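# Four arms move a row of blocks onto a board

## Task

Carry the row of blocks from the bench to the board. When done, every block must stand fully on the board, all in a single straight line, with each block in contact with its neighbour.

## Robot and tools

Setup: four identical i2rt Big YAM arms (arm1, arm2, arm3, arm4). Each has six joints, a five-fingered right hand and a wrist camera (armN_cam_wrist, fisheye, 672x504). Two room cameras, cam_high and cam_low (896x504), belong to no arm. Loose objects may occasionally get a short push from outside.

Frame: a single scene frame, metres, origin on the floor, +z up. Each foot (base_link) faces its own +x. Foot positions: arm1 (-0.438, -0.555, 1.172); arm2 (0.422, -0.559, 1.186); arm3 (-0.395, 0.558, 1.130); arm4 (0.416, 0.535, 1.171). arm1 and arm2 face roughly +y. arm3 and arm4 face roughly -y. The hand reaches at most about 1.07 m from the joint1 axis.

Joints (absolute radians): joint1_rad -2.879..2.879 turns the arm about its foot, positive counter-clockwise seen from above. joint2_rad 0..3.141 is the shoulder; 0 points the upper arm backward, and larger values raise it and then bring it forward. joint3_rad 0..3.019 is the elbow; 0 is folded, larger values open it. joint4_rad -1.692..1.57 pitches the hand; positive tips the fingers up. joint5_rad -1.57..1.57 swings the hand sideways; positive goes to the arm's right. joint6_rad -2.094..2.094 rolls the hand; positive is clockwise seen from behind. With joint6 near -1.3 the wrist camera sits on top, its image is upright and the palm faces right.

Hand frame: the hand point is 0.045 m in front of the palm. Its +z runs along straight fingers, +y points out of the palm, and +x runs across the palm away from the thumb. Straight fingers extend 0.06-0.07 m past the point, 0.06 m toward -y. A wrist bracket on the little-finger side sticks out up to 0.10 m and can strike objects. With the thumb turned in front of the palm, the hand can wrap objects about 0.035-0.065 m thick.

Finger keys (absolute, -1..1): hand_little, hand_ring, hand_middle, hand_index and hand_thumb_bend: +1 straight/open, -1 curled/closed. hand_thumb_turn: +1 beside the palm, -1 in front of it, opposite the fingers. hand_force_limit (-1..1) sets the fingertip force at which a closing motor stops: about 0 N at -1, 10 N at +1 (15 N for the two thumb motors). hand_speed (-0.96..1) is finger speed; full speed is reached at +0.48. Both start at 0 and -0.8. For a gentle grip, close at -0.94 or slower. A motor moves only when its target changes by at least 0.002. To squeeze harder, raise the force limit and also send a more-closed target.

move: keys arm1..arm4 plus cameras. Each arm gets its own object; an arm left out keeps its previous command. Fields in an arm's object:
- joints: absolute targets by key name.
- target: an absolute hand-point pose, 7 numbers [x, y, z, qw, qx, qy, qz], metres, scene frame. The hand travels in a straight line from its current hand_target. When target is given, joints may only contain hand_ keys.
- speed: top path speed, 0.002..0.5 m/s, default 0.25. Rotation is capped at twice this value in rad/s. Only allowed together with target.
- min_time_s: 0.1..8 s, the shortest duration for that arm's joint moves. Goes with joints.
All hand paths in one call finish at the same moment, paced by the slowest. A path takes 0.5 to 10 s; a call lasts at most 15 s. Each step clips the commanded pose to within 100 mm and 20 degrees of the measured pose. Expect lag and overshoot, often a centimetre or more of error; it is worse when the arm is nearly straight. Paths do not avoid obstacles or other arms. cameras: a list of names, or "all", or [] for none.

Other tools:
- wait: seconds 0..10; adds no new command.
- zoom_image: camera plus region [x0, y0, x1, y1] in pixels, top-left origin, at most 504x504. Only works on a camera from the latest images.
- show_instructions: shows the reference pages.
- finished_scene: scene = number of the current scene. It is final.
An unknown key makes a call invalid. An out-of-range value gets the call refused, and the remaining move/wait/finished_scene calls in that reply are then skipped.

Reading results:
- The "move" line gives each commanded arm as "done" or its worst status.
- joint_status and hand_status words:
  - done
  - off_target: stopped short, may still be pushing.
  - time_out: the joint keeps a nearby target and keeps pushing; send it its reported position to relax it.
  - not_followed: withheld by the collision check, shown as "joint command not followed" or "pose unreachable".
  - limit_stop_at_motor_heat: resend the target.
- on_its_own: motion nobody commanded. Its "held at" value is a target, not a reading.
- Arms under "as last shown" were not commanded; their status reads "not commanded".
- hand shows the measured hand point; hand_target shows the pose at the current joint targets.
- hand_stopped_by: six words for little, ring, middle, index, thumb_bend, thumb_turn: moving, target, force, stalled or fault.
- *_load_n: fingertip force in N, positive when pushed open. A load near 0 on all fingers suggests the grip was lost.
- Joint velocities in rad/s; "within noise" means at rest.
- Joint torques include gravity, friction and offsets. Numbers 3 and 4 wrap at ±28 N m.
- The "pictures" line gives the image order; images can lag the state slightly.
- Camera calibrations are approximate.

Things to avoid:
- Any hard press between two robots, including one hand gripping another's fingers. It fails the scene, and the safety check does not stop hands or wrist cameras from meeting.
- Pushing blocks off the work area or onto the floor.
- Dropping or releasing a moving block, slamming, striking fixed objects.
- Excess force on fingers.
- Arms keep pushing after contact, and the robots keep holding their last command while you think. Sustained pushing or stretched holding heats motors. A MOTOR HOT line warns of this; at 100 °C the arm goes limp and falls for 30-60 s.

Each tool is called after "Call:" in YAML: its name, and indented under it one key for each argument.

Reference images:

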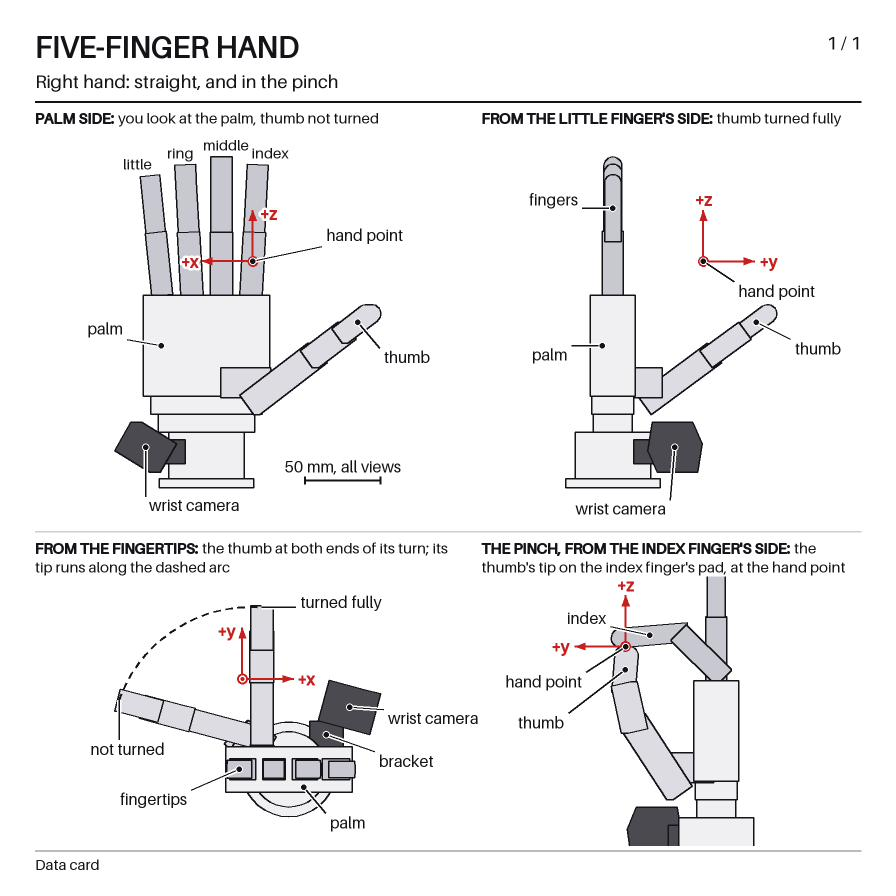

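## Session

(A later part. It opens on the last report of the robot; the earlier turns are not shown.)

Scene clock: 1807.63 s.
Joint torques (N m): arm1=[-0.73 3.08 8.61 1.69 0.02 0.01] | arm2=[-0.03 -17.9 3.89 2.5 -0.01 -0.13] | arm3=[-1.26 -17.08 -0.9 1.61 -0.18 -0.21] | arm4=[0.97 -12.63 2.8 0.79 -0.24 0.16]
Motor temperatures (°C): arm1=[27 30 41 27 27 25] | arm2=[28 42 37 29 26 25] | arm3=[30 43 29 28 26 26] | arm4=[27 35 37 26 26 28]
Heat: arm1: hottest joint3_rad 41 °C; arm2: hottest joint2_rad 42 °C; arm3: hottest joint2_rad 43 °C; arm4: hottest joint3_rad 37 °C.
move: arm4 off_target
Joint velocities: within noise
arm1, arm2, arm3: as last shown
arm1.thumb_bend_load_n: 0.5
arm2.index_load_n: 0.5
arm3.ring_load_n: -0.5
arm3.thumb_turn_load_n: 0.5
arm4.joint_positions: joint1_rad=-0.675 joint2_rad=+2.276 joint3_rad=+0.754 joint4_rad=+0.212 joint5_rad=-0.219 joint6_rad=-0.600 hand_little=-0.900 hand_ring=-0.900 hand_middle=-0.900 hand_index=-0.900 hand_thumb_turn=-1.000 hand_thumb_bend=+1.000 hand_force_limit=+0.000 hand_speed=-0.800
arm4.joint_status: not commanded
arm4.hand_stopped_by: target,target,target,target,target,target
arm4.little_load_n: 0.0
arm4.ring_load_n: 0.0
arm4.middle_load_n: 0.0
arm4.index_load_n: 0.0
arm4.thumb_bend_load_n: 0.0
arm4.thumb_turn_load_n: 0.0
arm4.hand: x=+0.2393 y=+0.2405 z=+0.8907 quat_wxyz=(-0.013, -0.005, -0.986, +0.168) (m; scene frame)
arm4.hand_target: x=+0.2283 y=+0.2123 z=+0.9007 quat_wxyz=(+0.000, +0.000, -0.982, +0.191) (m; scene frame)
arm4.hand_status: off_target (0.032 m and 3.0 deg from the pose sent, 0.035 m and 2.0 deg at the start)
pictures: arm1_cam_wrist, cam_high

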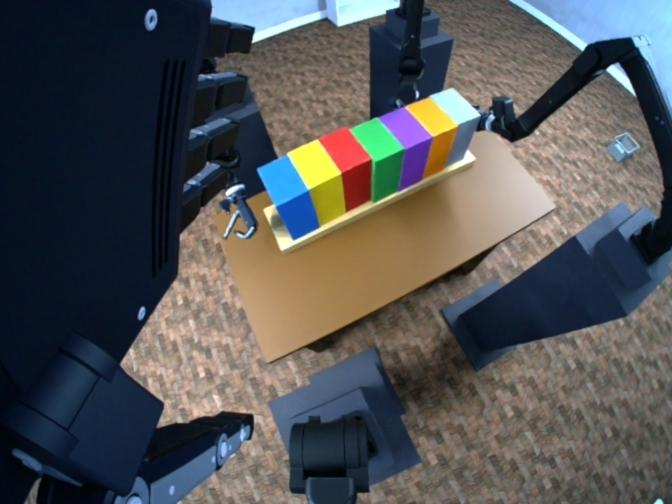

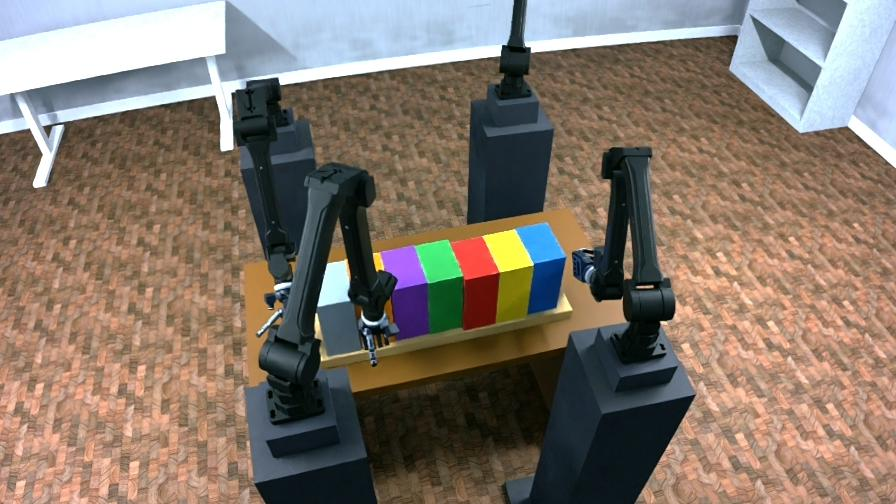

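Call:
move:
  arm4: {"target": [0.225, 0.206, 0.902, 0, 0, -0.9816, 0.1908], "speed": 0.03}

Call:
move:
  arm4: {"target": [0.232, 0.262, 0.902, 0, 0, -0.9816, 0.1908], "speed": 0.05}

Call:
move:
  arm4: {"target": [0.334, 0.262, 0.902, 0, 0, -0.9816, 0.1908], "speed": 0.1}

Call:
move:
  arm4: {"target": [0.334, 0.232, 0.902, 0, 0, -0.9816, 0.1908], "speed": 0.03}
  cameras: ["cam_high", "arm1_cam_wrist"]

Call:
zoom_image:
  camera: "arm1_cam_wrist"
  region: [380, 70, 500, 170]

Call:
zoom_image:
  camera: "cam_high"
  region: [290, 260, 410, 370]

Scene clock: 1817.10 s.
Joint torques (N m): arm1=[-0.62 3.08 8.62 1.63 0.03 0.01] | arm2=[0.03 -17.96 3.9 2.48 -0.01 -0.13] | arm3=[-0.15 -17.79 -0.68 1.95 -0.19 -0.2] | arm4=[0.97 -13.1 3.21 0.94 -0.25 0.19]
Motor temperatures (°C): arm1=[27 30 41 27 27 25] | arm2=[28 42 37 29 26 25] | arm3=[30 43 29 28 26 26] | arm4=[27 36 37 26 26 28]
Heat: arm1: hottest joint3_rad 41 °C; arm2: hottest joint2_rad 42 °C; arm3: hottest joint2_rad 43 °C; arm4: hottest joint3_rad 37 °C.
move: arm4 off_target
Joint velocities: within noise
arm1, arm2, arm3: as last shown
arm1.thumb_bend_load_n: 0.0
arm2.index_load_n: 0.0
arm3.little_load_n: 0.5
arm3.ring_load_n: 0.0
arm3.thumb_turn_load_n: 0.0
arm4.joint_positions: joint1_rad=-0.675 joint2_rad=+2.276 joint3_rad=+0.764 joint4_rad=+0.190 joint5_rad=-0.218 joint6_rad=-0.598 hand_little=-0.900 hand_ring=-0.900 hand_middle=-0.900 hand_index=-0.900 hand_thumb_turn=-1.000 hand_thumb_bend=+1.000 hand_force_limit=+0.000 hand_speed=-0.800
arm4.joint_status: not commanded
arm4.hand_stopped_by: target,target,target,target,target,target
arm4.little_load_n: 0.0
arm4.ring_load_n: 0.0
arm4.middle_load_n: 0.0
arm4.index_load_n: 0.5
arm4.thumb_bend_load_n: 0.0
arm4.thumb_turn_load_n: 0.0
arm4.hand: x=+0.2395 y=+0.2405 z=+0.8909 quat_wxyz=(-0.017, -0.007, -0.986, +0.163) (m; scene frame)
arm4.hand_target: x=+0.2256 y=+0.2065 z=+0.9031 quat_wxyz=(+0.000, +0.000, -0.982, +0.191) (m; scene frame)
arm4.hand_status: off_target (0.039 m and 3.8 deg from the pose sent, 0.039 m and 3.1 deg at the start)
pictures: none

Scene clock: 1818.87 s.
Joint torques (N m): arm1=[-0.79 3.25 8.53 1.61 0.03 0.02] | arm2=[-0.03 -17.9 3.9 2.5 -0.02 -0.13] | arm3=[-0.44 -17.61 -0.98 1.58 -0.14 -0.14] | arm4=[-1.2 -12.51 -0.03 1.37 -0.32 -0.1]
Motor temperatures (°C): arm1=[27 30 41 27 27 25] | arm2=[28 42 37 29 26 25] | arm3=[30 43 29 28 26 26] | arm4=[27 36 37 26 26 28]
Heat: arm1: hottest joint3_rad 41 °C; arm2: hottest joint2_rad 42 °C; arm3: hottest joint2_rad 43 °C; arm4: hottest joint3_rad 37 °C.
move: arm4 off_target
Joint velocities: within noise
arm1, arm2, arm3: as last shown
arm2.thumb_turn_load_n: 0.5
arm3.little_load_n: 0.0
arm3.thumb_turn_load_n: 0.5
arm4.joint_positions: joint1_rad=-0.726 joint2_rad=+2.270 joint3_rad=+0.679 joint4_rad=+0.281 joint5_rad=-0.239 joint6_rad=-0.651 hand_little=-0.900 hand_ring=-0.900 hand_middle=-0.900 hand_index=-0.900 hand_thumb_turn=-1.000 hand_thumb_bend=+1.000 hand_force_limit=+0.000 hand_speed=-0.800
arm4.joint_status: not commanded
arm4.hand_stopped_by: target,target,target,target,target,target
arm4.little_load_n: 0.0
arm4.ring_load_n: 0.0
arm4.middle_load_n: 0.0
arm4.index_load_n: 0.5
arm4.thumb_bend_load_n: 0.0
arm4.thumb_turn_load_n: 0.0
arm4.hand: x=+0.2424 y=+0.2707 z=+0.8922 quat_wxyz=(-0.012, -0.004, -0.985, +0.175) (m; scene frame)
arm4.hand_target: x=+0.2322 y=+0.2622 z=+0.9017 quat_wxyz=(+0.000, +0.000, -0.982, +0.191) (m; scene frame)
arm4.hand_status: off_target (0.017 m and 2.4 deg from the pose sent, 0.025 m and 3.8 deg at the start)
pictures: none

Scene clock: 1820.77 s.
Joint torques (N m): arm1=[-0.85 3.14 8.5 1.62 0.04 0.01] | arm2=[0.03 -17.96 3.9 2.48 -0.01 -0.13] | arm3=[-0.21 -17.03 -0.49 1.78 -0.25 -0.14] | arm4=[-0.03 -9.76 -0.94 1.5 0.03 0.13]
Motor temperatures (°C): arm1=[27 30 41 27 27 25] | arm2=[28 42 37 29 26 25] | arm3=[30 43 29 28 26 26] | arm4=[27 36 37 26 26 28]
Heat: arm1: hottest joint3_rad 41 °C; arm2: hottest joint2_rad 42 °C; arm3: hottest joint2_rad 43 °C; arm4: hottest joint3_rad 37 °C.
move: arm4 done
Joint velocities: within noise
arm1, arm2, arm3: as last shown
arm2.little_load_n: 0.5
arm2.index_load_n: 0.5
arm2.thumb_turn_load_n: 0.0
arm3.thumb_turn_load_n: 0.0
arm4.joint_positions: joint1_rad=-0.458 joint2_rad=+2.269 joint3_rad=+0.537 joint4_rad=+0.501 joint5_rad=-0.155 joint6_rad=-0.398 hand_little=-0.900 hand_ring=-0.900 hand_middle=-0.900 hand_index=-0.900 hand_thumb_turn=-1.000 hand_thumb_bend=+1.000 hand_force_limit=+0.000 hand_speed=-0.800
arm4.joint_status: not commanded
arm4.hand_stopped_by: target,target,target,target,target,target
arm4.little_load_n: 0.0
arm4.ring_load_n: 0.0
arm4.middle_load_n: 0.0
arm4.index_load_n: 0.0
arm4.thumb_bend_load_n: 0.0
arm4.thumb_turn_load_n: 0.0
arm4.hand: x=+0.3331 y=+0.2648 z=+0.8985 quat_wxyz=(-0.003, +0.001, -0.983, +0.185) (m; scene frame)
arm4.hand_target: x=+0.3340 y=+0.2619 z=+0.9020 quat_wxyz=(+0.000, +0.000, -0.982, +0.191) (m; scene frame)
arm4.hand_status: done (0.005 m and 0.8 deg from the pose sent, 0.093 m and 2.3 deg at the start)
pictures: none

Scene clock: 1822.30 s.
Joint torques (N m): arm1=[-0.97 3.08 8.65 1.66 0.04 0.01] | arm2=[-0.03 -17.96 3.9 2.5 -0.01 -0.12] | arm3=[-0.38 -16.67 -0.61 1.62 -0.12 -0.16] | arm4=[0.5 -10.93 0.79 0.75 -0.06 0.15]
Motor temperatures (°C): arm1=[27 30 41 27 27 25] | arm2=[28 42 37 29 26 25] | arm3=[30 43 29 28 26 26] | arm4=[27 35 37 26 26 28]
Heat: arm1: hottest joint3_rad 41 °C; arm2: hottest joint2_rad 42 °C; arm3: hottest joint2_rad 43 °C; arm4: hottest joint3_rad 37 °C.
move: arm4 off_target
Joint velocities: within noise
arm1, arm2, arm3: as last shown
arm2.little_load_n: 0.0
arm2.index_load_n: 0.0
arm3.thumb_turn_load_n: 0.5
arm4.joint_positions: joint1_rad=-0.425 joint2_rad=+2.269 joint3_rad=+0.582 joint4_rad=+0.444 joint5_rad=-0.139 joint6_rad=-0.362 hand_little=-0.900 hand_ring=-0.900 hand_middle=-0.900 hand_index=-0.900 hand_thumb_turn=-1.000 hand_thumb_bend=+1.000 hand_force_limit=+0.000 hand_speed=-0.800
arm4.joint_status: not commanded
arm4.hand_stopped_by: target,target,target,target,target,target
arm4.little_load_n: 0.0
arm4.ring_load_n: 0.0
arm4.middle_load_n: 0.0
arm4.index_load_n: 0.0
arm4.thumb_bend_load_n: 0.0
arm4.thumb_turn_load_n: 0.0
arm4.hand: x=+0.3361 y=+0.2490 z=+0.8957 quat_wxyz=(-0.004, -0.002, -0.984, +0.176) (m; scene frame)
arm4.hand_target: x=+0.3340 y=+0.2321 z=+0.9021 quat_wxyz=(+0.000, +0.000, -0.982, +0.191) (m; scene frame)
arm4.hand_status: off_target (0.018 m and 1.8 deg from the pose sent, 0.033 m and 0.8 deg at the start)
pictures: arm1_cam_wrist, cam_high

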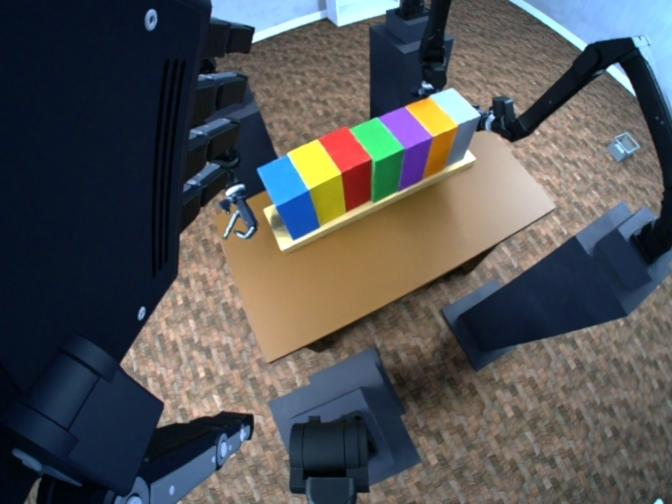

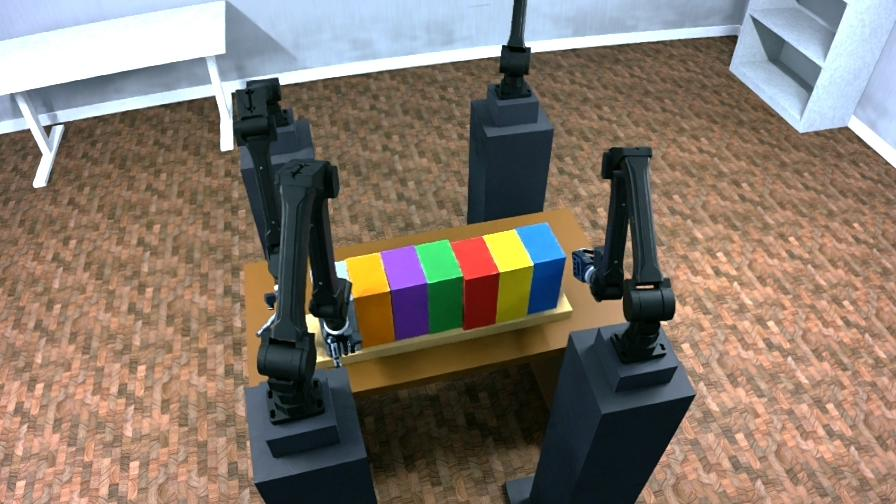

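Scaled by 4.200 from the camera's 672x504 image, which has a finer 960x720 frame.

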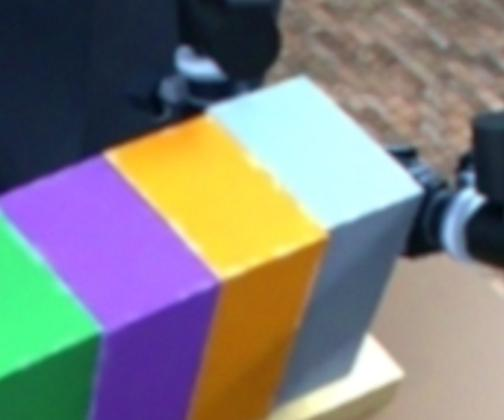

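Scaled by 4.200 from the camera's 896x504 image, which has a finer 1280x720 frame.

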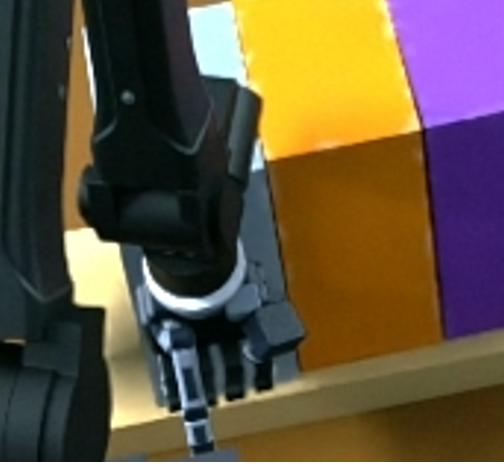

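Call:
move:
  arm4: {"target": [0.334, 0.218, 0.903, 0, 0, -0.9816, 0.1908], "speed": 0.03}

Call:
move:
  arm4: {"target": [0.334, 0.209, 0.903, 0, 0, -0.9816, 0.1908], "speed": 0.03}
  cameras: ["cam_high", "arm1_cam_wrist"]

Call:
zoom_image:
  camera: "arm1_cam_wrist"
  region: [380, 70, 500, 170]

Scene clock: 1831.37 s.
Joint torques (N m): arm1=[-0.97 3.08 8.55 1.66 0.04 0.04] | arm2=[-0.03 -17.9 3.89 2.48 -0.02 -0.13] | arm3=[-0.15 -17.85 -0.76 1.89 -0.2 -0.17] | arm4=[0.44 -11.69 1.61 0.84 -0.13 0.14]
Motor temperatures (°C): arm1=[27 30 41 27 27 25] | arm2=[28 42 37 29 26 25] | arm3=[30 43 29 28 25 26] | arm4=[27 35 37 26 26 28]
Heat: arm1: hottest joint3_rad 41 °C; arm2: hottest joint2_rad 42 °C; arm3: hottest joint2_rad 43 °C; arm4: hottest joint3_rad 37 °C.
move: arm4 off_target
Joint velocities: within noise
arm1, arm2, arm3: as last shown
arm3.thumb_bend_load_n: 0.5
arm3.thumb_turn_load_n: 0.0
arm4.joint_positions: joint1_rad=-0.411 joint2_rad=+2.269 joint3_rad=+0.601 joint4_rad=+0.403 joint5_rad=-0.132 joint6_rad=-0.345 hand_little=-0.900 hand_ring=-0.900 hand_middle=-0.900 hand_index=-0.900 hand_thumb_turn=-1.000 hand_thumb_bend=+1.000 hand_force_limit=+0.000 hand_speed=-0.800
arm4.joint_status: not commanded
arm4.hand_stopped_by: target,target,target,target,target,target
arm4.little_load_n: 0.0
arm4.ring_load_n: 0.0
arm4.middle_load_n: 0.0
arm4.index_load_n: 0.0
arm4.thumb_bend_load_n: 0.0
arm4.thumb_turn_load_n: 0.0
arm4.hand: x=+0.3394 y=+0.2469 z=+0.8945 quat_wxyz=(-0.008, -0.005, -0.986, +0.165) (m; scene frame)
arm4.hand_target: x=+0.3343 y=+0.2185 z=+0.9035 quat_wxyz=(+0.000, +0.000, -0.982, +0.191) (m; scene frame)
arm4.hand_status: off_target (0.031 m and 3.2 deg from the pose sent, 0.032 m and 1.8 deg at the start)
pictures: none

Scene clock: 1832.60 s.
Joint torques (N m): arm1=[-0.62 3.08 8.62 1.65 0.04 0.04] | arm2=[-0.03 -17.9 3.9 2.48 -0.01 -0.13] | arm3=[0.15 -17.67 -0.72 1.69 -0.18 -0.17] | arm4=[0.03 -11.93 1.29 0.99 -0.18 0.13]
Motor temperatures (°C): arm1=[27 30 41 27 27 25] | arm2=[28 42 37 29 26 25] | arm3=[30 43 29 28 25 26] | arm4=[27 36 36 26 26 28]
Heat: arm1: hottest joint3_rad 41 °C; arm2: hottest joint2_rad 42 °C; arm3: hottest joint2_rad 43 °C; arm4: hottest joint2_rad 36 °C.
move: arm4 off_target
Joint velocities: within noise
arm1, arm2, arm3: as last shown
arm2.little_load_n: 0.5
arm3.thumb_bend_load_n: 0.0
arm3.thumb_turn_load_n: 0.5
arm4.joint_positions: joint1_rad=-0.396 joint2_rad=+2.269 joint3_rad=+0.632 joint4_rad=+0.380 joint5_rad=-0.127 joint6_rad=-0.335 hand_little=-0.900 hand_ring=-0.900 hand_middle=-0.900 hand_index=-0.900 hand_thumb_turn=-1.000 hand_thumb_bend=+1.000 hand_force_limit=+0.000 hand_speed=-0.800
arm4.joint_status: not commanded
arm4.hand_stopped_by: target,target,target,target,target,target
arm4.little_load_n: 0.0
arm4.ring_load_n: 0.0
arm4.middle_load_n: 0.0
arm4.index_load_n: 0.0
arm4.thumb_bend_load_n: 0.0
arm4.thumb_turn_load_n: 0.0
arm4.hand: x=+0.3383 y=+0.2325 z=+0.8937 quat_wxyz=(-0.006, -0.002, -0.986, +0.168) (m; scene frame)
arm4.hand_target: x=+0.3342 y=+0.2094 z=+0.9031 quat_wxyz=(+0.000, +0.000, -0.982, +0.191) (m; scene frame)
arm4.hand_status: off_target (0.026 m and 2.7 deg from the pose sent, 0.039 m and 3.2 deg at the start)
pictures: arm1_cam_wrist, cam_high

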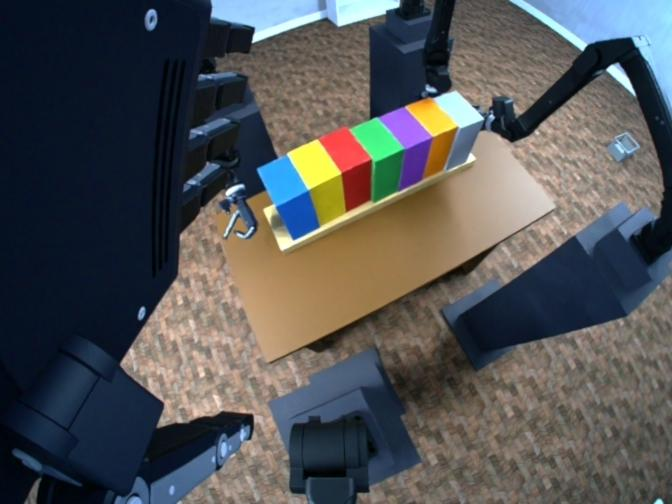

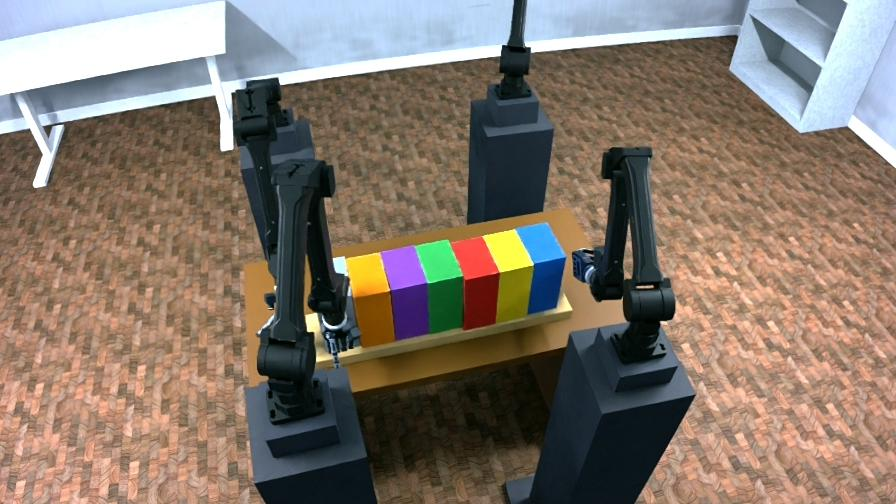

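Scaled by 4.200 from the camera's 672x504 image, which has a finer 960x720 frame.

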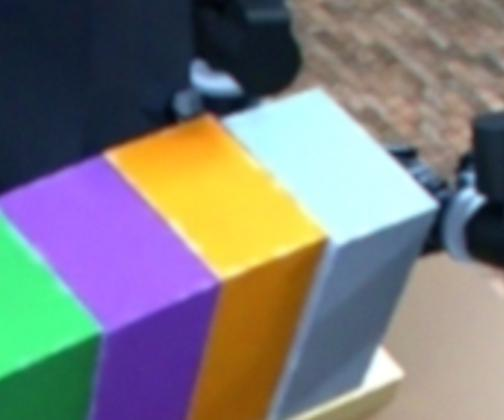

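Call:
move:
  arm4: {"target": [0.334, 0.265, 0.9031, 0, 0, -0.9816, 0.1908], "speed": 0.06}
  cameras: ["arm1_cam_wrist","cam_high"]

Call:
zoom_image:
  camera: "arm1_cam_wrist"
  region: [380, 70, 500, 170]

Call:
zoom_image:
  camera: "arm1_cam_wrist"
  region: [320, 80, 440, 180]

Call:
zoom_image:
  camera: "cam_high"
  region: [310, 290, 410, 380]

Scene clock: 1861.80 s.
Joint torques (N m): arm1=[-0.67 3.14 8.61 1.68 0.03 0.01] | arm2=[-0.03 -17.96 3.9 2.48 -0.01 -0.13] | arm3=[-0.44 -17.2 -0.91 1.76 -0.17 -0.13] | arm4=[-1.44 -9.88 -0.94 1.47 -0.27 -0.05]
Motor temperatures (°C): arm1=[27 30 41 27 27 25] | arm2=[28 42 37 29 26 25] | arm3=[30 43 29 28 25 26] | arm4=[27 36 36 26 26 28]
Heat: arm1: hottest joint3_rad 41 °C; arm2: hottest joint2_rad 42 °C; arm3: hottest joint2_rad 43 °C; arm4: hottest joint2_rad 36 °C.
move: arm4 done
Joint velocities: within noise
arm1.joint_positions: joint1_rad=-0.377 joint2_rad=+0.576 joint3_rad=+1.428 joint4_rad=-1.478 joint5_rad=-0.014 joint6_rad=-1.159 hand_little=+1.000 hand_ring=+1.000 hand_middle=+1.000 hand_index=+1.000 hand_thumb_turn=+1.000 hand_thumb_bend=+1.000 hand_force_limit=+0.000 hand_speed=-0.800
arm1.joint_status: not commanded
arm1.hand_stopped_by: target,target,target,target,target,target
arm1.little_load_n: 0.0
arm1.ring_load_n: 0.0
arm1.middle_load_n: 0.0
arm1.index_load_n: 0.0
arm1.thumb_bend_load_n: 0.0
arm1.thumb_turn_load_n: 0.0
arm1.hand: x=-0.3296 y=-0.4066 z=+1.6531 quat_wxyz=(-0.327, +0.827, +0.329, +0.317) (m; scene frame)
arm1.hand_target: x=-0.3297 y=-0.4069 z=+1.6644 quat_wxyz=(-0.336, +0.821, +0.327, +0.326) (m; scene frame)
arm1.hand_status: not commanded
arm2.joint_positions: joint1_rad=-0.036 joint2_rad=+2.679 joint3_rad=+1.403 joint4_rad=+0.747 joint5_rad=-0.041 joint6_rad=-1.585 hand_little=-0.800 hand_ring=-0.800 hand_middle=-0.800 hand_index=-0.800 hand_thumb_turn=-1.000 hand_thumb_bend=+1.000 hand_force_limit=+0.000 hand_speed=-0.800
arm2.joint_status: not commanded
arm2.hand_stopped_by: target,target,target,target,target,target
arm2.little_load_n: 0.0
arm2.ring_load_n: 0.0
arm2.middle_load_n: 0.0
arm2.index_load_n: 0.0
arm2.thumb_bend_load_n: 0.0
arm2.thumb_turn_load_n: 0.0
arm2.hand: x=+0.5057 y=+0.1628 z=+0.9080 quat_wxyz=(-0.358, +0.611, +0.610, +0.355) (m; scene frame)
arm2.hand_target: x=+0.5101 y=+0.1570 z=+0.9001 quat_wxyz=(-0.354, +0.612, +0.612, +0.354) (m; scene frame)
arm2.hand_status: not commanded
arm3.joint_positions: joint1_rad=-0.159 joint2_rad=+2.575 joint3_rad=+0.690 joint4_rad=+1.385 joint5_rad=-0.198 joint6_rad=-1.667 hand_little=-0.800 hand_ring=-0.800 hand_middle=-0.800 hand_index=-0.800 hand_thumb_turn=-1.000 hand_thumb_bend=+1.000 hand_force_limit=+0.000 hand_speed=-0.800
arm3.joint_status: not commanded
arm3.hand_stopped_by: target,target,target,target,target,target
arm3.little_load_n: 0.0
arm3.ring_load_n: 0.0
arm3.middle_load_n: 0.0
arm3.index_load_n: 0.0
arm3.thumb_bend_load_n: 0.0
arm3.thumb_turn_load_n: 0.5
arm3.hand: x=-0.5256 y=+0.0820 z=+0.8938 quat_wxyz=(+0.364, +0.602, -0.606, +0.370) (m; scene frame)
arm3.hand_target: x=-0.5300 y=+0.0772 z=+0.8985 quat_wxyz=(+0.370, +0.603, -0.603, +0.369) (m; scene frame)
arm3.hand_status: not commanded
arm4.joint_positions: joint1_rad=-0.447 joint2_rad=+2.269 joint3_rad=+0.528 joint4_rad=+0.506 joint5_rad=-0.149 joint6_rad=-0.382 hand_little=-0.900 hand_ring=-0.900 hand_middle=-0.900 hand_index=-0.900 hand_thumb_turn=-1.000 hand_thumb_bend=+1.000 hand_force_limit=+0.000 hand_speed=-0.800
arm4.joint_status: not commanded
arm4.hand_stopped_by: target,target,target,target,target,target
arm4.little_load_n: 0.0
arm4.ring_load_n: 0.0
arm4.middle_load_n: 0.0
arm4.index_load_n: 0.0
arm4.thumb_bend_load_n: 0.0
arm4.thumb_turn_load_n: 0.0
arm4.hand: x=+0.3377 y=+0.2674 z=+0.8990 quat_wxyz=(-0.003, -0.002, -0.983, +0.182) (m; scene frame)
arm4.hand_target: x=+0.3340 y=+0.2649 z=+0.9030 quat_wxyz=(+0.000, +0.000, -0.982, +0.191) (m; scene frame)
arm4.hand_status: done (0.006 m and 1.1 deg from the pose sent, 0.034 m and 2.7 deg at the start)
pictures: arm1_cam_wrist, cam_high

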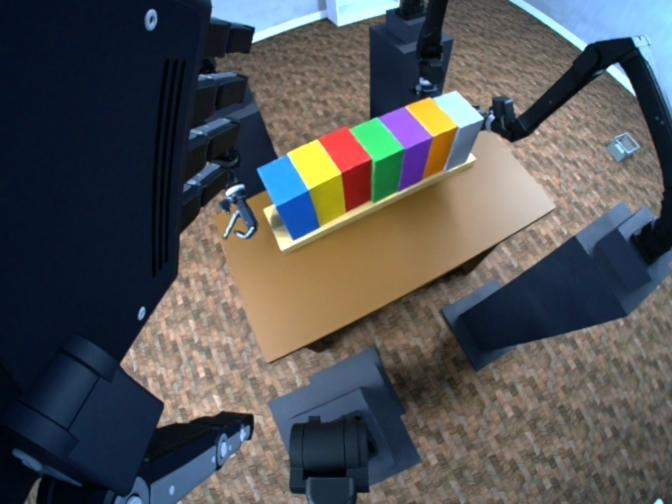

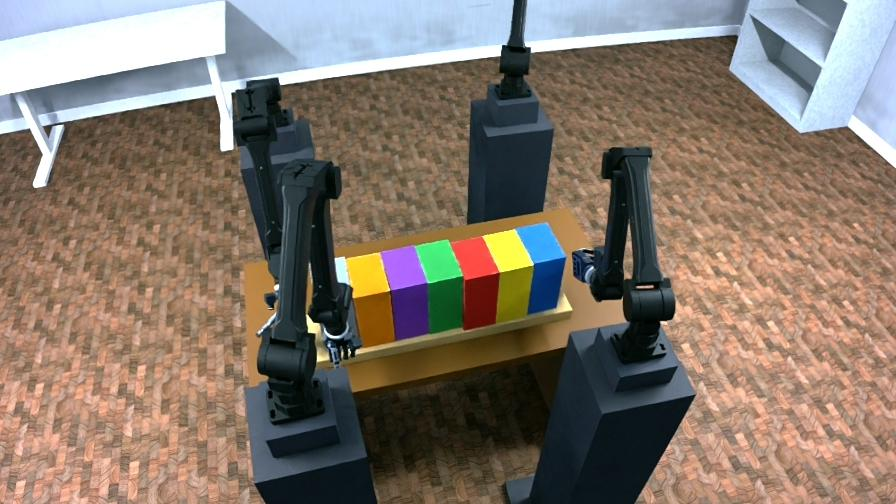

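Scaled by 4.200 from the camera's 672x504 image, which has a finer 960x720 frame.

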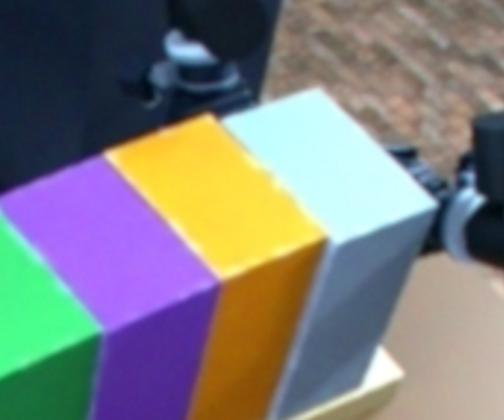

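Scaled by 4.200 from the camera's 672x504 image, which has a finer 960x720 frame.

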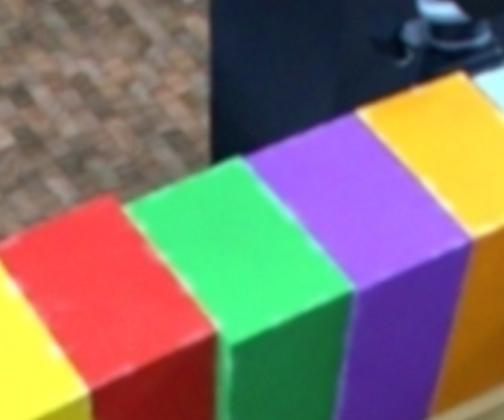

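Scaled by 5.040 from the camera's 896x504 image, which has a finer 1280x720 frame.

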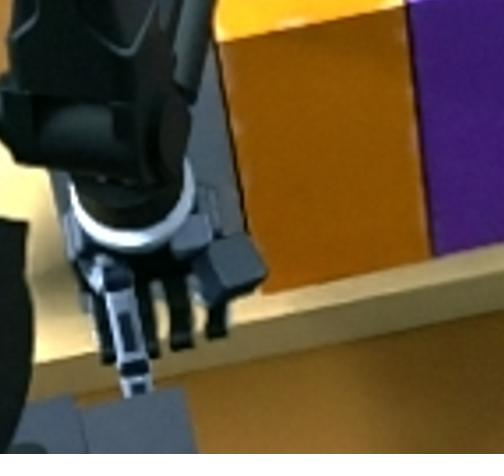

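Call:
move:
  arm4: {"target": [-0.080, 0.272, 0.9031, 0, 0, -0.9816, 0.1908], "speed": 0.12}
  cameras: []

Call:
move:
  arm4: {"target": [-0.080, 0.225, 0.9031, 0, 0, -0.9816, 0.1908], "speed": 0.04}
  cameras: ["arm1_cam_wrist","cam_high"]

Call:
zoom_image:
  camera: "arm1_cam_wrist"
  region: [320, 80, 440, 180]

Scene clock: 1872.73 s.
Joint torques (N m): arm1=[-0.5 3.02 8.61 1.69 0.04 0.04] | arm2=[0.03 -17.9 3.89 2.48 -0.01 -0.13] | arm3=[-0.56 -17.2 -0.76 1.76 -0.2 -0.16] | arm4=[-0.91 -14.68 5.91 0.36 -0.41 -0.06]
Motor temperatures (°C): arm1=[27 30 41 27 27 25] | arm2=[28 42 37 29 26 25] | arm3=[30 43 29 28 25 26] | arm4=[27 36 36 26 26 28]
Heat: arm1: hottest joint3_rad 41 °C; arm2: hottest joint2_rad 42 °C; arm3: hottest joint2_rad 43 °C; arm4: hottest joint2_rad 36 °C.
move: arm4 off_target
Joint velocities: within noise
arm1, arm2, arm3: as last shown
arm2.little_load_n: -0.5
arm3.thumb_turn_load_n: 0.0
arm4.joint_positions: joint1_rad=-1.165 joint2_rad=+2.421 joint3_rad=+1.429 joint4_rad=-0.419 joint5_rad=-0.343 joint6_rad=-1.094 hand_little=-0.900 hand_ring=-0.900 hand_middle=-0.900 hand_index=-0.900 hand_thumb_turn=-1.000 hand_thumb_bend=+1.000 hand_force_limit=+0.000 hand_speed=-0.800
arm4.joint_status: not commanded
arm4.hand_stopped_by: target,target,target,target,target,target
arm4.little_load_n: 0.0
arm4.ring_load_n: 0.0
arm4.middle_load_n: 0.0
arm4.index_load_n: 0.0
arm4.thumb_bend_load_n: 0.0
arm4.thumb_turn_load_n: 0.0
arm4.hand: x=-0.0675 y=+0.2753 z=+0.9051 quat_wxyz=(-0.005, -0.004, -0.982, +0.187) (m; scene frame)
arm4.hand_target: x=-0.0797 y=+0.2722 z=+0.9034 quat_wxyz=(+0.000, +0.000, -0.982, +0.191) (m; scene frame)
arm4.hand_status: off_target (0.013 m and 0.9 deg from the pose sent, 0.418 m and 1.1 deg at the start)
pictures: none
No camera images: "cameras" was empty.

Scene clock: 1874.40 s.
Joint torques (N m): arm1=[-0.85 3.37 8.65 1.65 0.04 0.03] | arm2=[0.03 -17.96 3.9 2.5 -0.01 -0.12] | arm3=[-0.09 -18.37 -0.75 1.72 -0.1 -0.16] | arm4=[1.38 -14.74 6.91 0.62 -0.31 0.2]
Motor temperatures (°C): arm1=[27 30 41 27 27 25] | arm2=[28 42 37 29 26 25] | arm3=[30 43 29 28 25 26] | arm4=[27 36 36 26 26 28]
Heat: arm1: hottest joint3_rad 41 °C; arm2: hottest joint2_rad 42 °C; arm3: hottest joint2_rad 43 °C; arm4: hottest joint2_rad 36 °C.
move: arm4 off_target
Joint velocities: within noise
arm1, arm2, arm3: as last shown
arm2.little_load_n: 0.0
arm2.index_load_n: 0.5
arm3.thumb_turn_load_n: 0.5
arm4.joint_positions: joint1_rad=-1.125 joint2_rad=+2.445 joint3_rad=+1.488 joint4_rad=-0.448 joint5_rad=-0.333 joint6_rad=-1.049 hand_little=-0.900 hand_ring=-0.900 hand_middle=-0.900 hand_index=-0.900 hand_thumb_turn=-1.000 hand_thumb_bend=+1.000 hand_force_limit=+0.000 hand_speed=-0.800
arm4.joint_status: not commanded
arm4.hand_stopped_by: target,target,target,target,target,target
arm4.little_load_n: 0.0
arm4.ring_load_n: 0.0
arm4.middle_load_n: 0.0
arm4.index_load_n: 0.0
arm4.thumb_bend_load_n: 0.0
arm4.thumb_turn_load_n: 0.0
arm4.hand: x=-0.0709 y=+0.2481 z=+0.9051 quat_wxyz=(-0.007, -0.006, -0.983, +0.184) (m; scene frame)
arm4.hand_target: x=-0.0791 y=+0.2253 z=+0.9039 quat_wxyz=(+0.000, +0.000, -0.982, +0.191) (m; scene frame)
arm4.hand_status: off_target (0.025 m and 1.3 deg from the pose sent, 0.052 m and 0.9 deg at the start)
pictures: arm1_cam_wrist, cam_high

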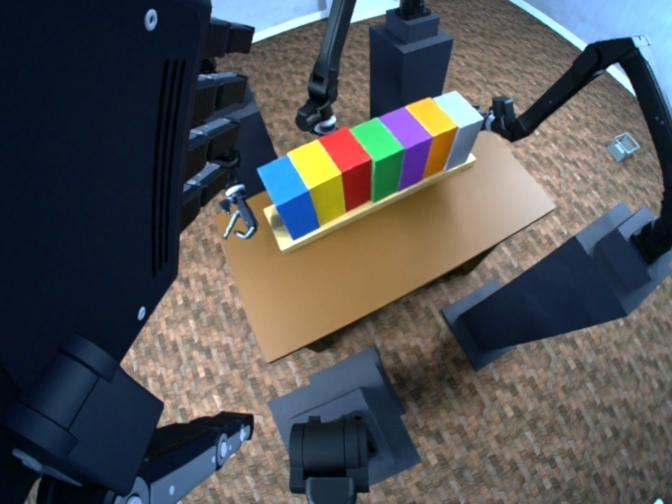

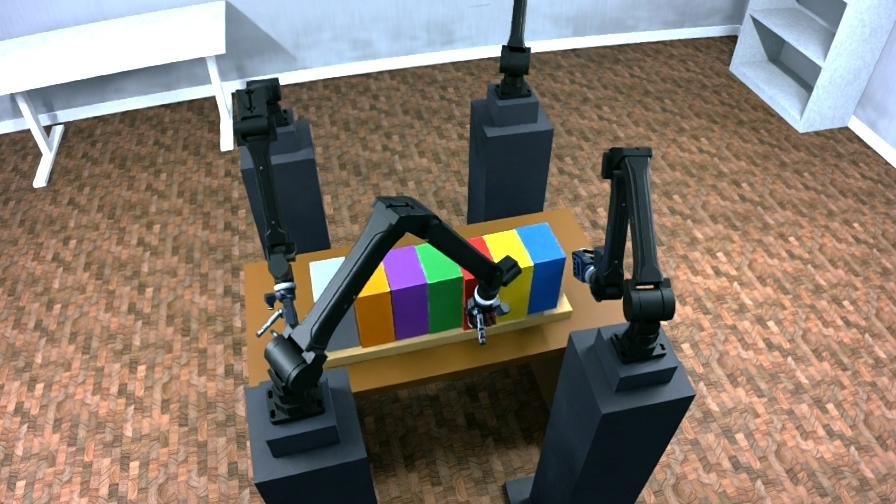

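Scaled by 4.200 from the camera's 672x504 image, which has a finer 960x720 frame.

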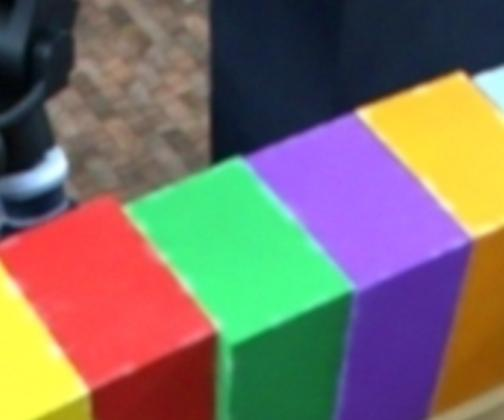

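Contact. Push on in steps.

Call:
move:
  arm4: {"target": [-0.080, 0.214, 0.9031, 0, 0, -0.9816, 0.1908], "speed": 0.03}
  cameras: ["arm1_cam_wrist"]

Call:
zoom_image:
  camera: "arm1_cam_wrist"
  region: [320, 80, 440, 180]

Scene clock: 1882.93 s.
Joint torques (N m): arm1=[-0.85 3.02 8.54 1.65 0.05 0.05] | arm2=[-0.03 -17.9 3.9 2.48 -0.02 -0.12] | arm3=[-0.5 -16.62 -0.59 1.84 -0.21 -0.09] | arm4=[1.32 -14.97 7.21 0.85 -0.35 0.22]
Motor temperatures (°C): arm1=[27 30 41 27 27 25] | arm2=[28 42 37 29 26 25] | arm3=[30 43 29 28 25 26] | arm4=[27 37 37 26 26 28]
Heat: arm1: hottest joint3_rad 41 °C; arm2: hottest joint2_rad 42 °C; arm3: hottest joint2_rad 43 °C; arm4: hottest joint2_rad 37 °C.
move: arm4 off_target
Joint velocities: within noise
arm1, arm2, arm3: as last shown
arm2.index_load_n: 0.0
arm3.thumb_turn_load_n: 0.0
arm4.joint_positions: joint1_rad=-1.110 joint2_rad=+2.451 joint3_rad=+1.505 joint4_rad=-0.456 joint5_rad=-0.328 joint6_rad=-1.033 hand_little=-0.900 hand_ring=-0.900 hand_middle=-0.900 hand_index=-0.900 hand_thumb_turn=-1.000 hand_thumb_bend=+1.000 hand_force_limit=+0.000 hand_speed=-0.800
arm4.joint_status: not commanded
arm4.hand_stopped_by: target,target,target,target,target,target
arm4.little_load_n: 0.0
arm4.ring_load_n: 0.0
arm4.middle_load_n: 0.0
arm4.index_load_n: 0.0
arm4.thumb_bend_load_n: 0.0
arm4.thumb_turn_load_n: 0.0
arm4.hand: x=-0.0705 y=+0.2384 z=+0.9055 quat_wxyz=(-0.008, -0.006, -0.983, +0.183) (m; scene frame)
arm4.hand_target: x=-0.0790 y=+0.2143 z=+0.9041 quat_wxyz=(+0.000, +0.000, -0.982, +0.191) (m; scene frame)
arm4.hand_status: off_target (0.026 m and 1.5 deg from the pose sent, 0.035 m and 1.4 deg at the start)
pictures: arm1_cam_wrist

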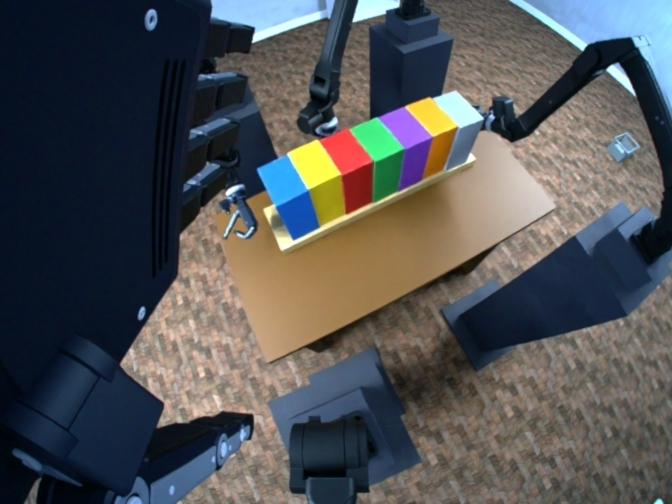

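Scaled by 4.200 from the camera's 672x504 image, which has a finer 960x720 frame.

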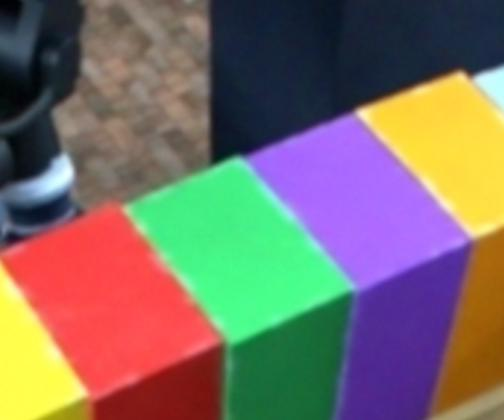

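Call:
move:
  arm4: {"target": [-0.083, 0.272, 0.9031, 0, 0, -0.9816, 0.1908], "speed": 0.06}
  cameras: []

Call:
move:
  arm4: {"target": [-0.186, 0.272, 0.9031, 0, 0, -0.9816, 0.1908], "speed": 0.08}
  cameras: ["arm1_cam_wrist","cam_high"]

Call:
zoom_image:
  camera: "arm1_cam_wrist"
  region: [250, 110, 370, 210]

Call:
zoom_image:
  camera: "arm1_cam_wrist"
  region: [320, 80, 440, 180]

Scene clock: 1894.10 s.
Joint torques (N m): arm1=[-0.62 3.14 8.65 1.72 0.03 0.03] | arm2=[-0.03 -17.96 3.9 2.48 -0.02 -0.12] | arm3=[-0.21 -17.14 -0.49 1.51 -0.15 -0.13] | arm4=[-0.85 -16.85 3.52 1.18 -0.41 -0.07]
Motor temperatures (°C): arm1=[27 30 41 27 27 25] | arm2=[28 42 36 29 26 25] | arm3=[30 43 29 28 25 26] | arm4=[27 38 38 26 26 28]
Heat: arm1: hottest joint3_rad 41 °C; arm2: hottest joint2_rad 42 °C; arm3: hottest joint2_rad 43 °C; arm4: hottest joint2_rad 38 °C.
move: arm4 done
Joint velocities: within noise
arm1, arm2, arm3: as last shown
arm2.index_load_n: 0.5
arm2.thumb_turn_load_n: 0.5
arm4.joint_positions: joint1_rad=-1.169 joint2_rad=+2.451 joint3_rad=+1.477 joint4_rad=-0.446 joint5_rad=-0.343 joint6_rad=-1.097 hand_little=-0.900 hand_ring=-0.900 hand_middle=-0.900 hand_index=-0.900 hand_thumb_turn=-1.000 hand_thumb_bend=+1.000 hand_force_limit=+0.000 hand_speed=-0.800
arm4.joint_status: not commanded
arm4.hand_stopped_by: target,target,target,target,target,target
arm4.little_load_n: 0.0
arm4.ring_load_n: 0.0
arm4.middle_load_n: 0.0
arm4.index_load_n: 0.0
arm4.thumb_bend_load_n: 0.0
arm4.thumb_turn_load_n: 0.0
arm4.hand: x=-0.0771 y=+0.2735 z=+0.8990 quat_wxyz=(-0.009, -0.005, -0.983, +0.185) (m; scene frame)
arm4.hand_target: x=-0.0830 y=+0.2721 z=+0.9031 quat_wxyz=(+0.000, +0.000, -0.982, +0.191) (m; scene frame)
arm4.hand_status: done (0.007 m and 1.3 deg from the pose sent, 0.036 m and 1.5 deg at the start)
pictures: none
No camera images: "cameras" was empty.

Scene clock: 1896.17 s.
Joint torques (N m): arm1=[-0.73 3.14 8.58 1.68 0.04 0.02] | arm2=[0.03 -17.9 3.89 2.48 -0.02 -0.13] | arm3=[0.15 -17.26 -0.76 1.91 -0.16 -0.16] | arm4=[-1.08 -17.08 7.56 0.23 -0.43 -0.07]
Motor temperatures (°C): arm1=[27 30 41 27 27 25] | arm2=[28 42 36 29 26 25] | arm3=[30 43 29 28 25 26] | arm4=[27 38 38 26 26 28]
Heat: arm1: hottest joint3_rad 41 °C; arm2: hottest joint2_rad 42 °C; arm3: hottest joint2_rad 43 °C; arm4: hottest joint2_rad 38 °C.
move: arm4 off_target
Joint velocities: within noise
arm1, arm2, arm3: as last shown
arm2.little_load_n: 0.5
arm2.ring_load_n: 0.5
arm2.index_load_n: 0.0
arm2.thumb_turn_load_n: 0.0
arm4.joint_positions: joint1_rad=-1.229 joint2_rad=+2.597 joint3_rad=+1.842 joint4_rad=-0.688 joint5_rad=-0.353 joint6_rad=-1.164 hand_little=-0.900 hand_ring=-0.900 hand_middle=-0.900 hand_index=-0.900 hand_thumb_turn=-1.000 hand_thumb_bend=+1.000 hand_force_limit=+0.000 hand_speed=-0.800
arm4.joint_status: not commanded
arm4.hand_stopped_by: target,target,target,target,target,target
arm4.little_load_n: 0.0
arm4.ring_load_n: 0.0
arm4.middle_load_n: 0.0
arm4.index_load_n: 0.0
arm4.thumb_bend_load_n: 0.0
arm4.thumb_turn_load_n: 0.0
arm4.hand: x=-0.1705 y=+0.2736 z=+0.9025 quat_wxyz=(-0.009, -0.003, -0.983, +0.186) (m; scene frame)
arm4.hand_target: x=-0.1856 y=+0.2723 z=+0.9034 quat_wxyz=(+0.000, +0.000, -0.982, +0.191) (m; scene frame)
arm4.hand_status: off_target (0.016 m and 1.2 deg from the pose sent, 0.109 m and 1.3 deg at the start)
pictures: arm1_cam_wrist, cam_high

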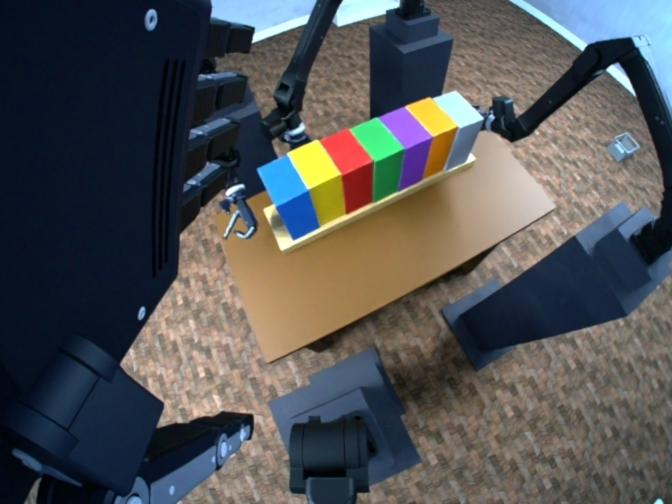

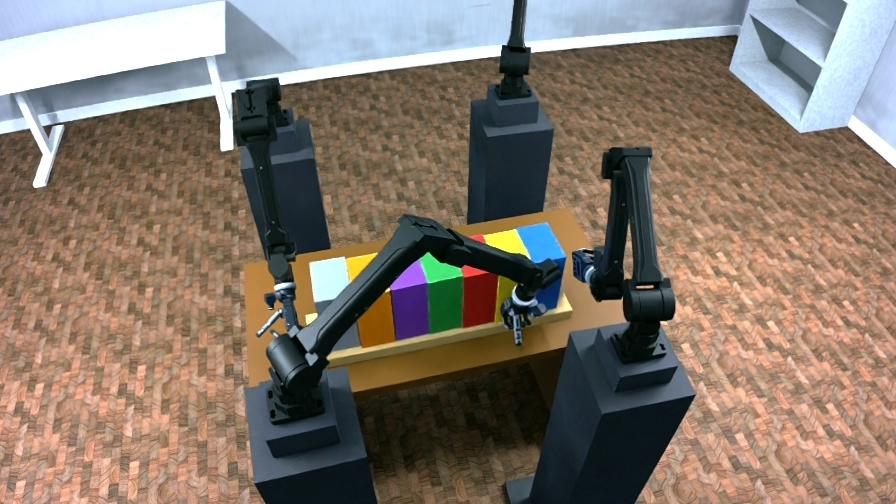

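Scaled by 4.200 from the camera's 672x504 image, which has a finer 960x720 frame.

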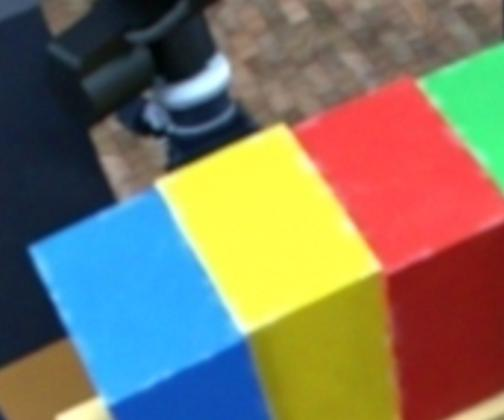

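Scaled by 4.200 from the camera's 672x504 image, which has a finer 960x720 frame.

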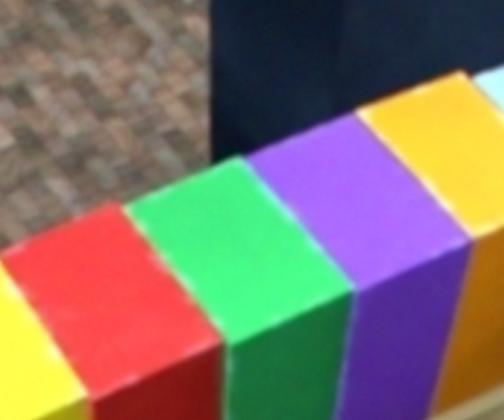

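Call:
move:
  arm4: {"target": [-0.184, 0.216, 0.9031, 0, 0, -0.9816, 0.1908], "speed": 0.03}
  cameras: ["arm1_cam_wrist"]

Call:
zoom_image:
  camera: "arm1_cam_wrist"
  region: [250, 110, 370, 210]

Scene clock: 1926.73 s.
Joint torques (N m): arm1=[-0.62 3.14 8.62 1.61 0.03 0.04] | arm2=[0.03 -17.96 3.9 2.48 -0.01 -0.13] | arm3=[-0.56 -17.85 -0.55 2.09 -0.18 -0.2] | arm4=[1.61 -17.9 8.31 0.72 -0.32 0.23]
Motor temperatures (°C): arm1=[27 30 41 27 27 25] | arm2=[28 42 36 29 26 25] | arm3=[30 43 29 28 25 26] | arm4=[27 39 41 26 26 28]
Heat: arm1: hottest joint3_rad 41 °C; arm2: hottest joint2_rad 42 °C; arm3: hottest joint2_rad 43 °C; arm4: hottest joint3_rad 41 °C.
move: arm4 off_target
Joint velocities: within noise
arm1, arm2, arm3: as last shown
arm2.little_load_n: 0.0
arm2.ring_load_n: 0.0
arm2.thumb_turn_load_n: 0.5
arm4.joint_positions: joint1_rad=-1.184 joint2_rad=+2.633 joint3_rad=+1.925 joint4_rad=-0.719 joint5_rad=-0.344 joint6_rad=-1.110 hand_little=-0.900 hand_ring=-0.900 hand_middle=-0.900 hand_index=-0.900 hand_thumb_turn=-1.000 hand_thumb_bend=+1.000 hand_force_limit=+0.000 hand_speed=-0.800
arm4.joint_status: not commanded
arm4.hand_stopped_by: target,target,target,target,target,target
arm4.little_load_n: 0.0
arm4.ring_load_n: 0.0
arm4.middle_load_n: 0.0
arm4.index_load_n: 0.0
arm4.thumb_bend_load_n: 0.0
arm4.thumb_turn_load_n: 0.0
arm4.hand: x=-0.1749 y=+0.2391 z=+0.9027 quat_wxyz=(-0.009, -0.007, -0.983, +0.184) (m; scene frame)
arm4.hand_target: x=-0.1831 y=+0.2164 z=+0.9039 quat_wxyz=(+0.000, +0.000, -0.982, +0.191) (m; scene frame)
arm4.hand_status: off_target (0.025 m and 1.5 deg from the pose sent, 0.059 m and 1.2 deg at the start)
pictures: arm1_cam_wrist

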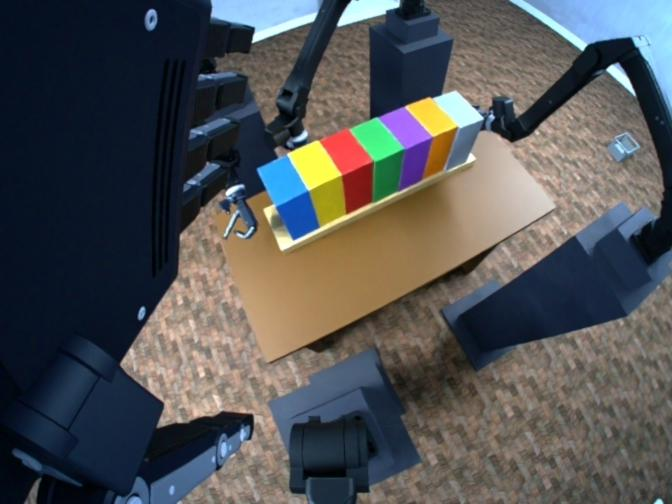

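Scaled by 4.200 from the camera's 672x504 image, which has a finer 960x720 frame.

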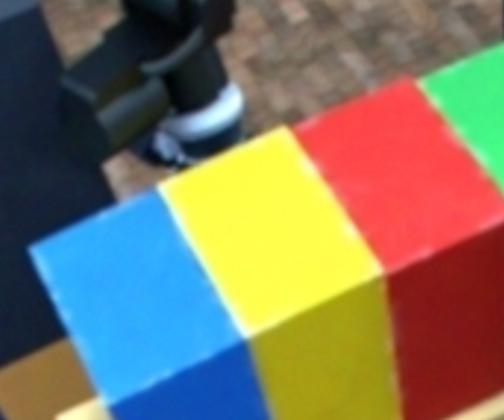

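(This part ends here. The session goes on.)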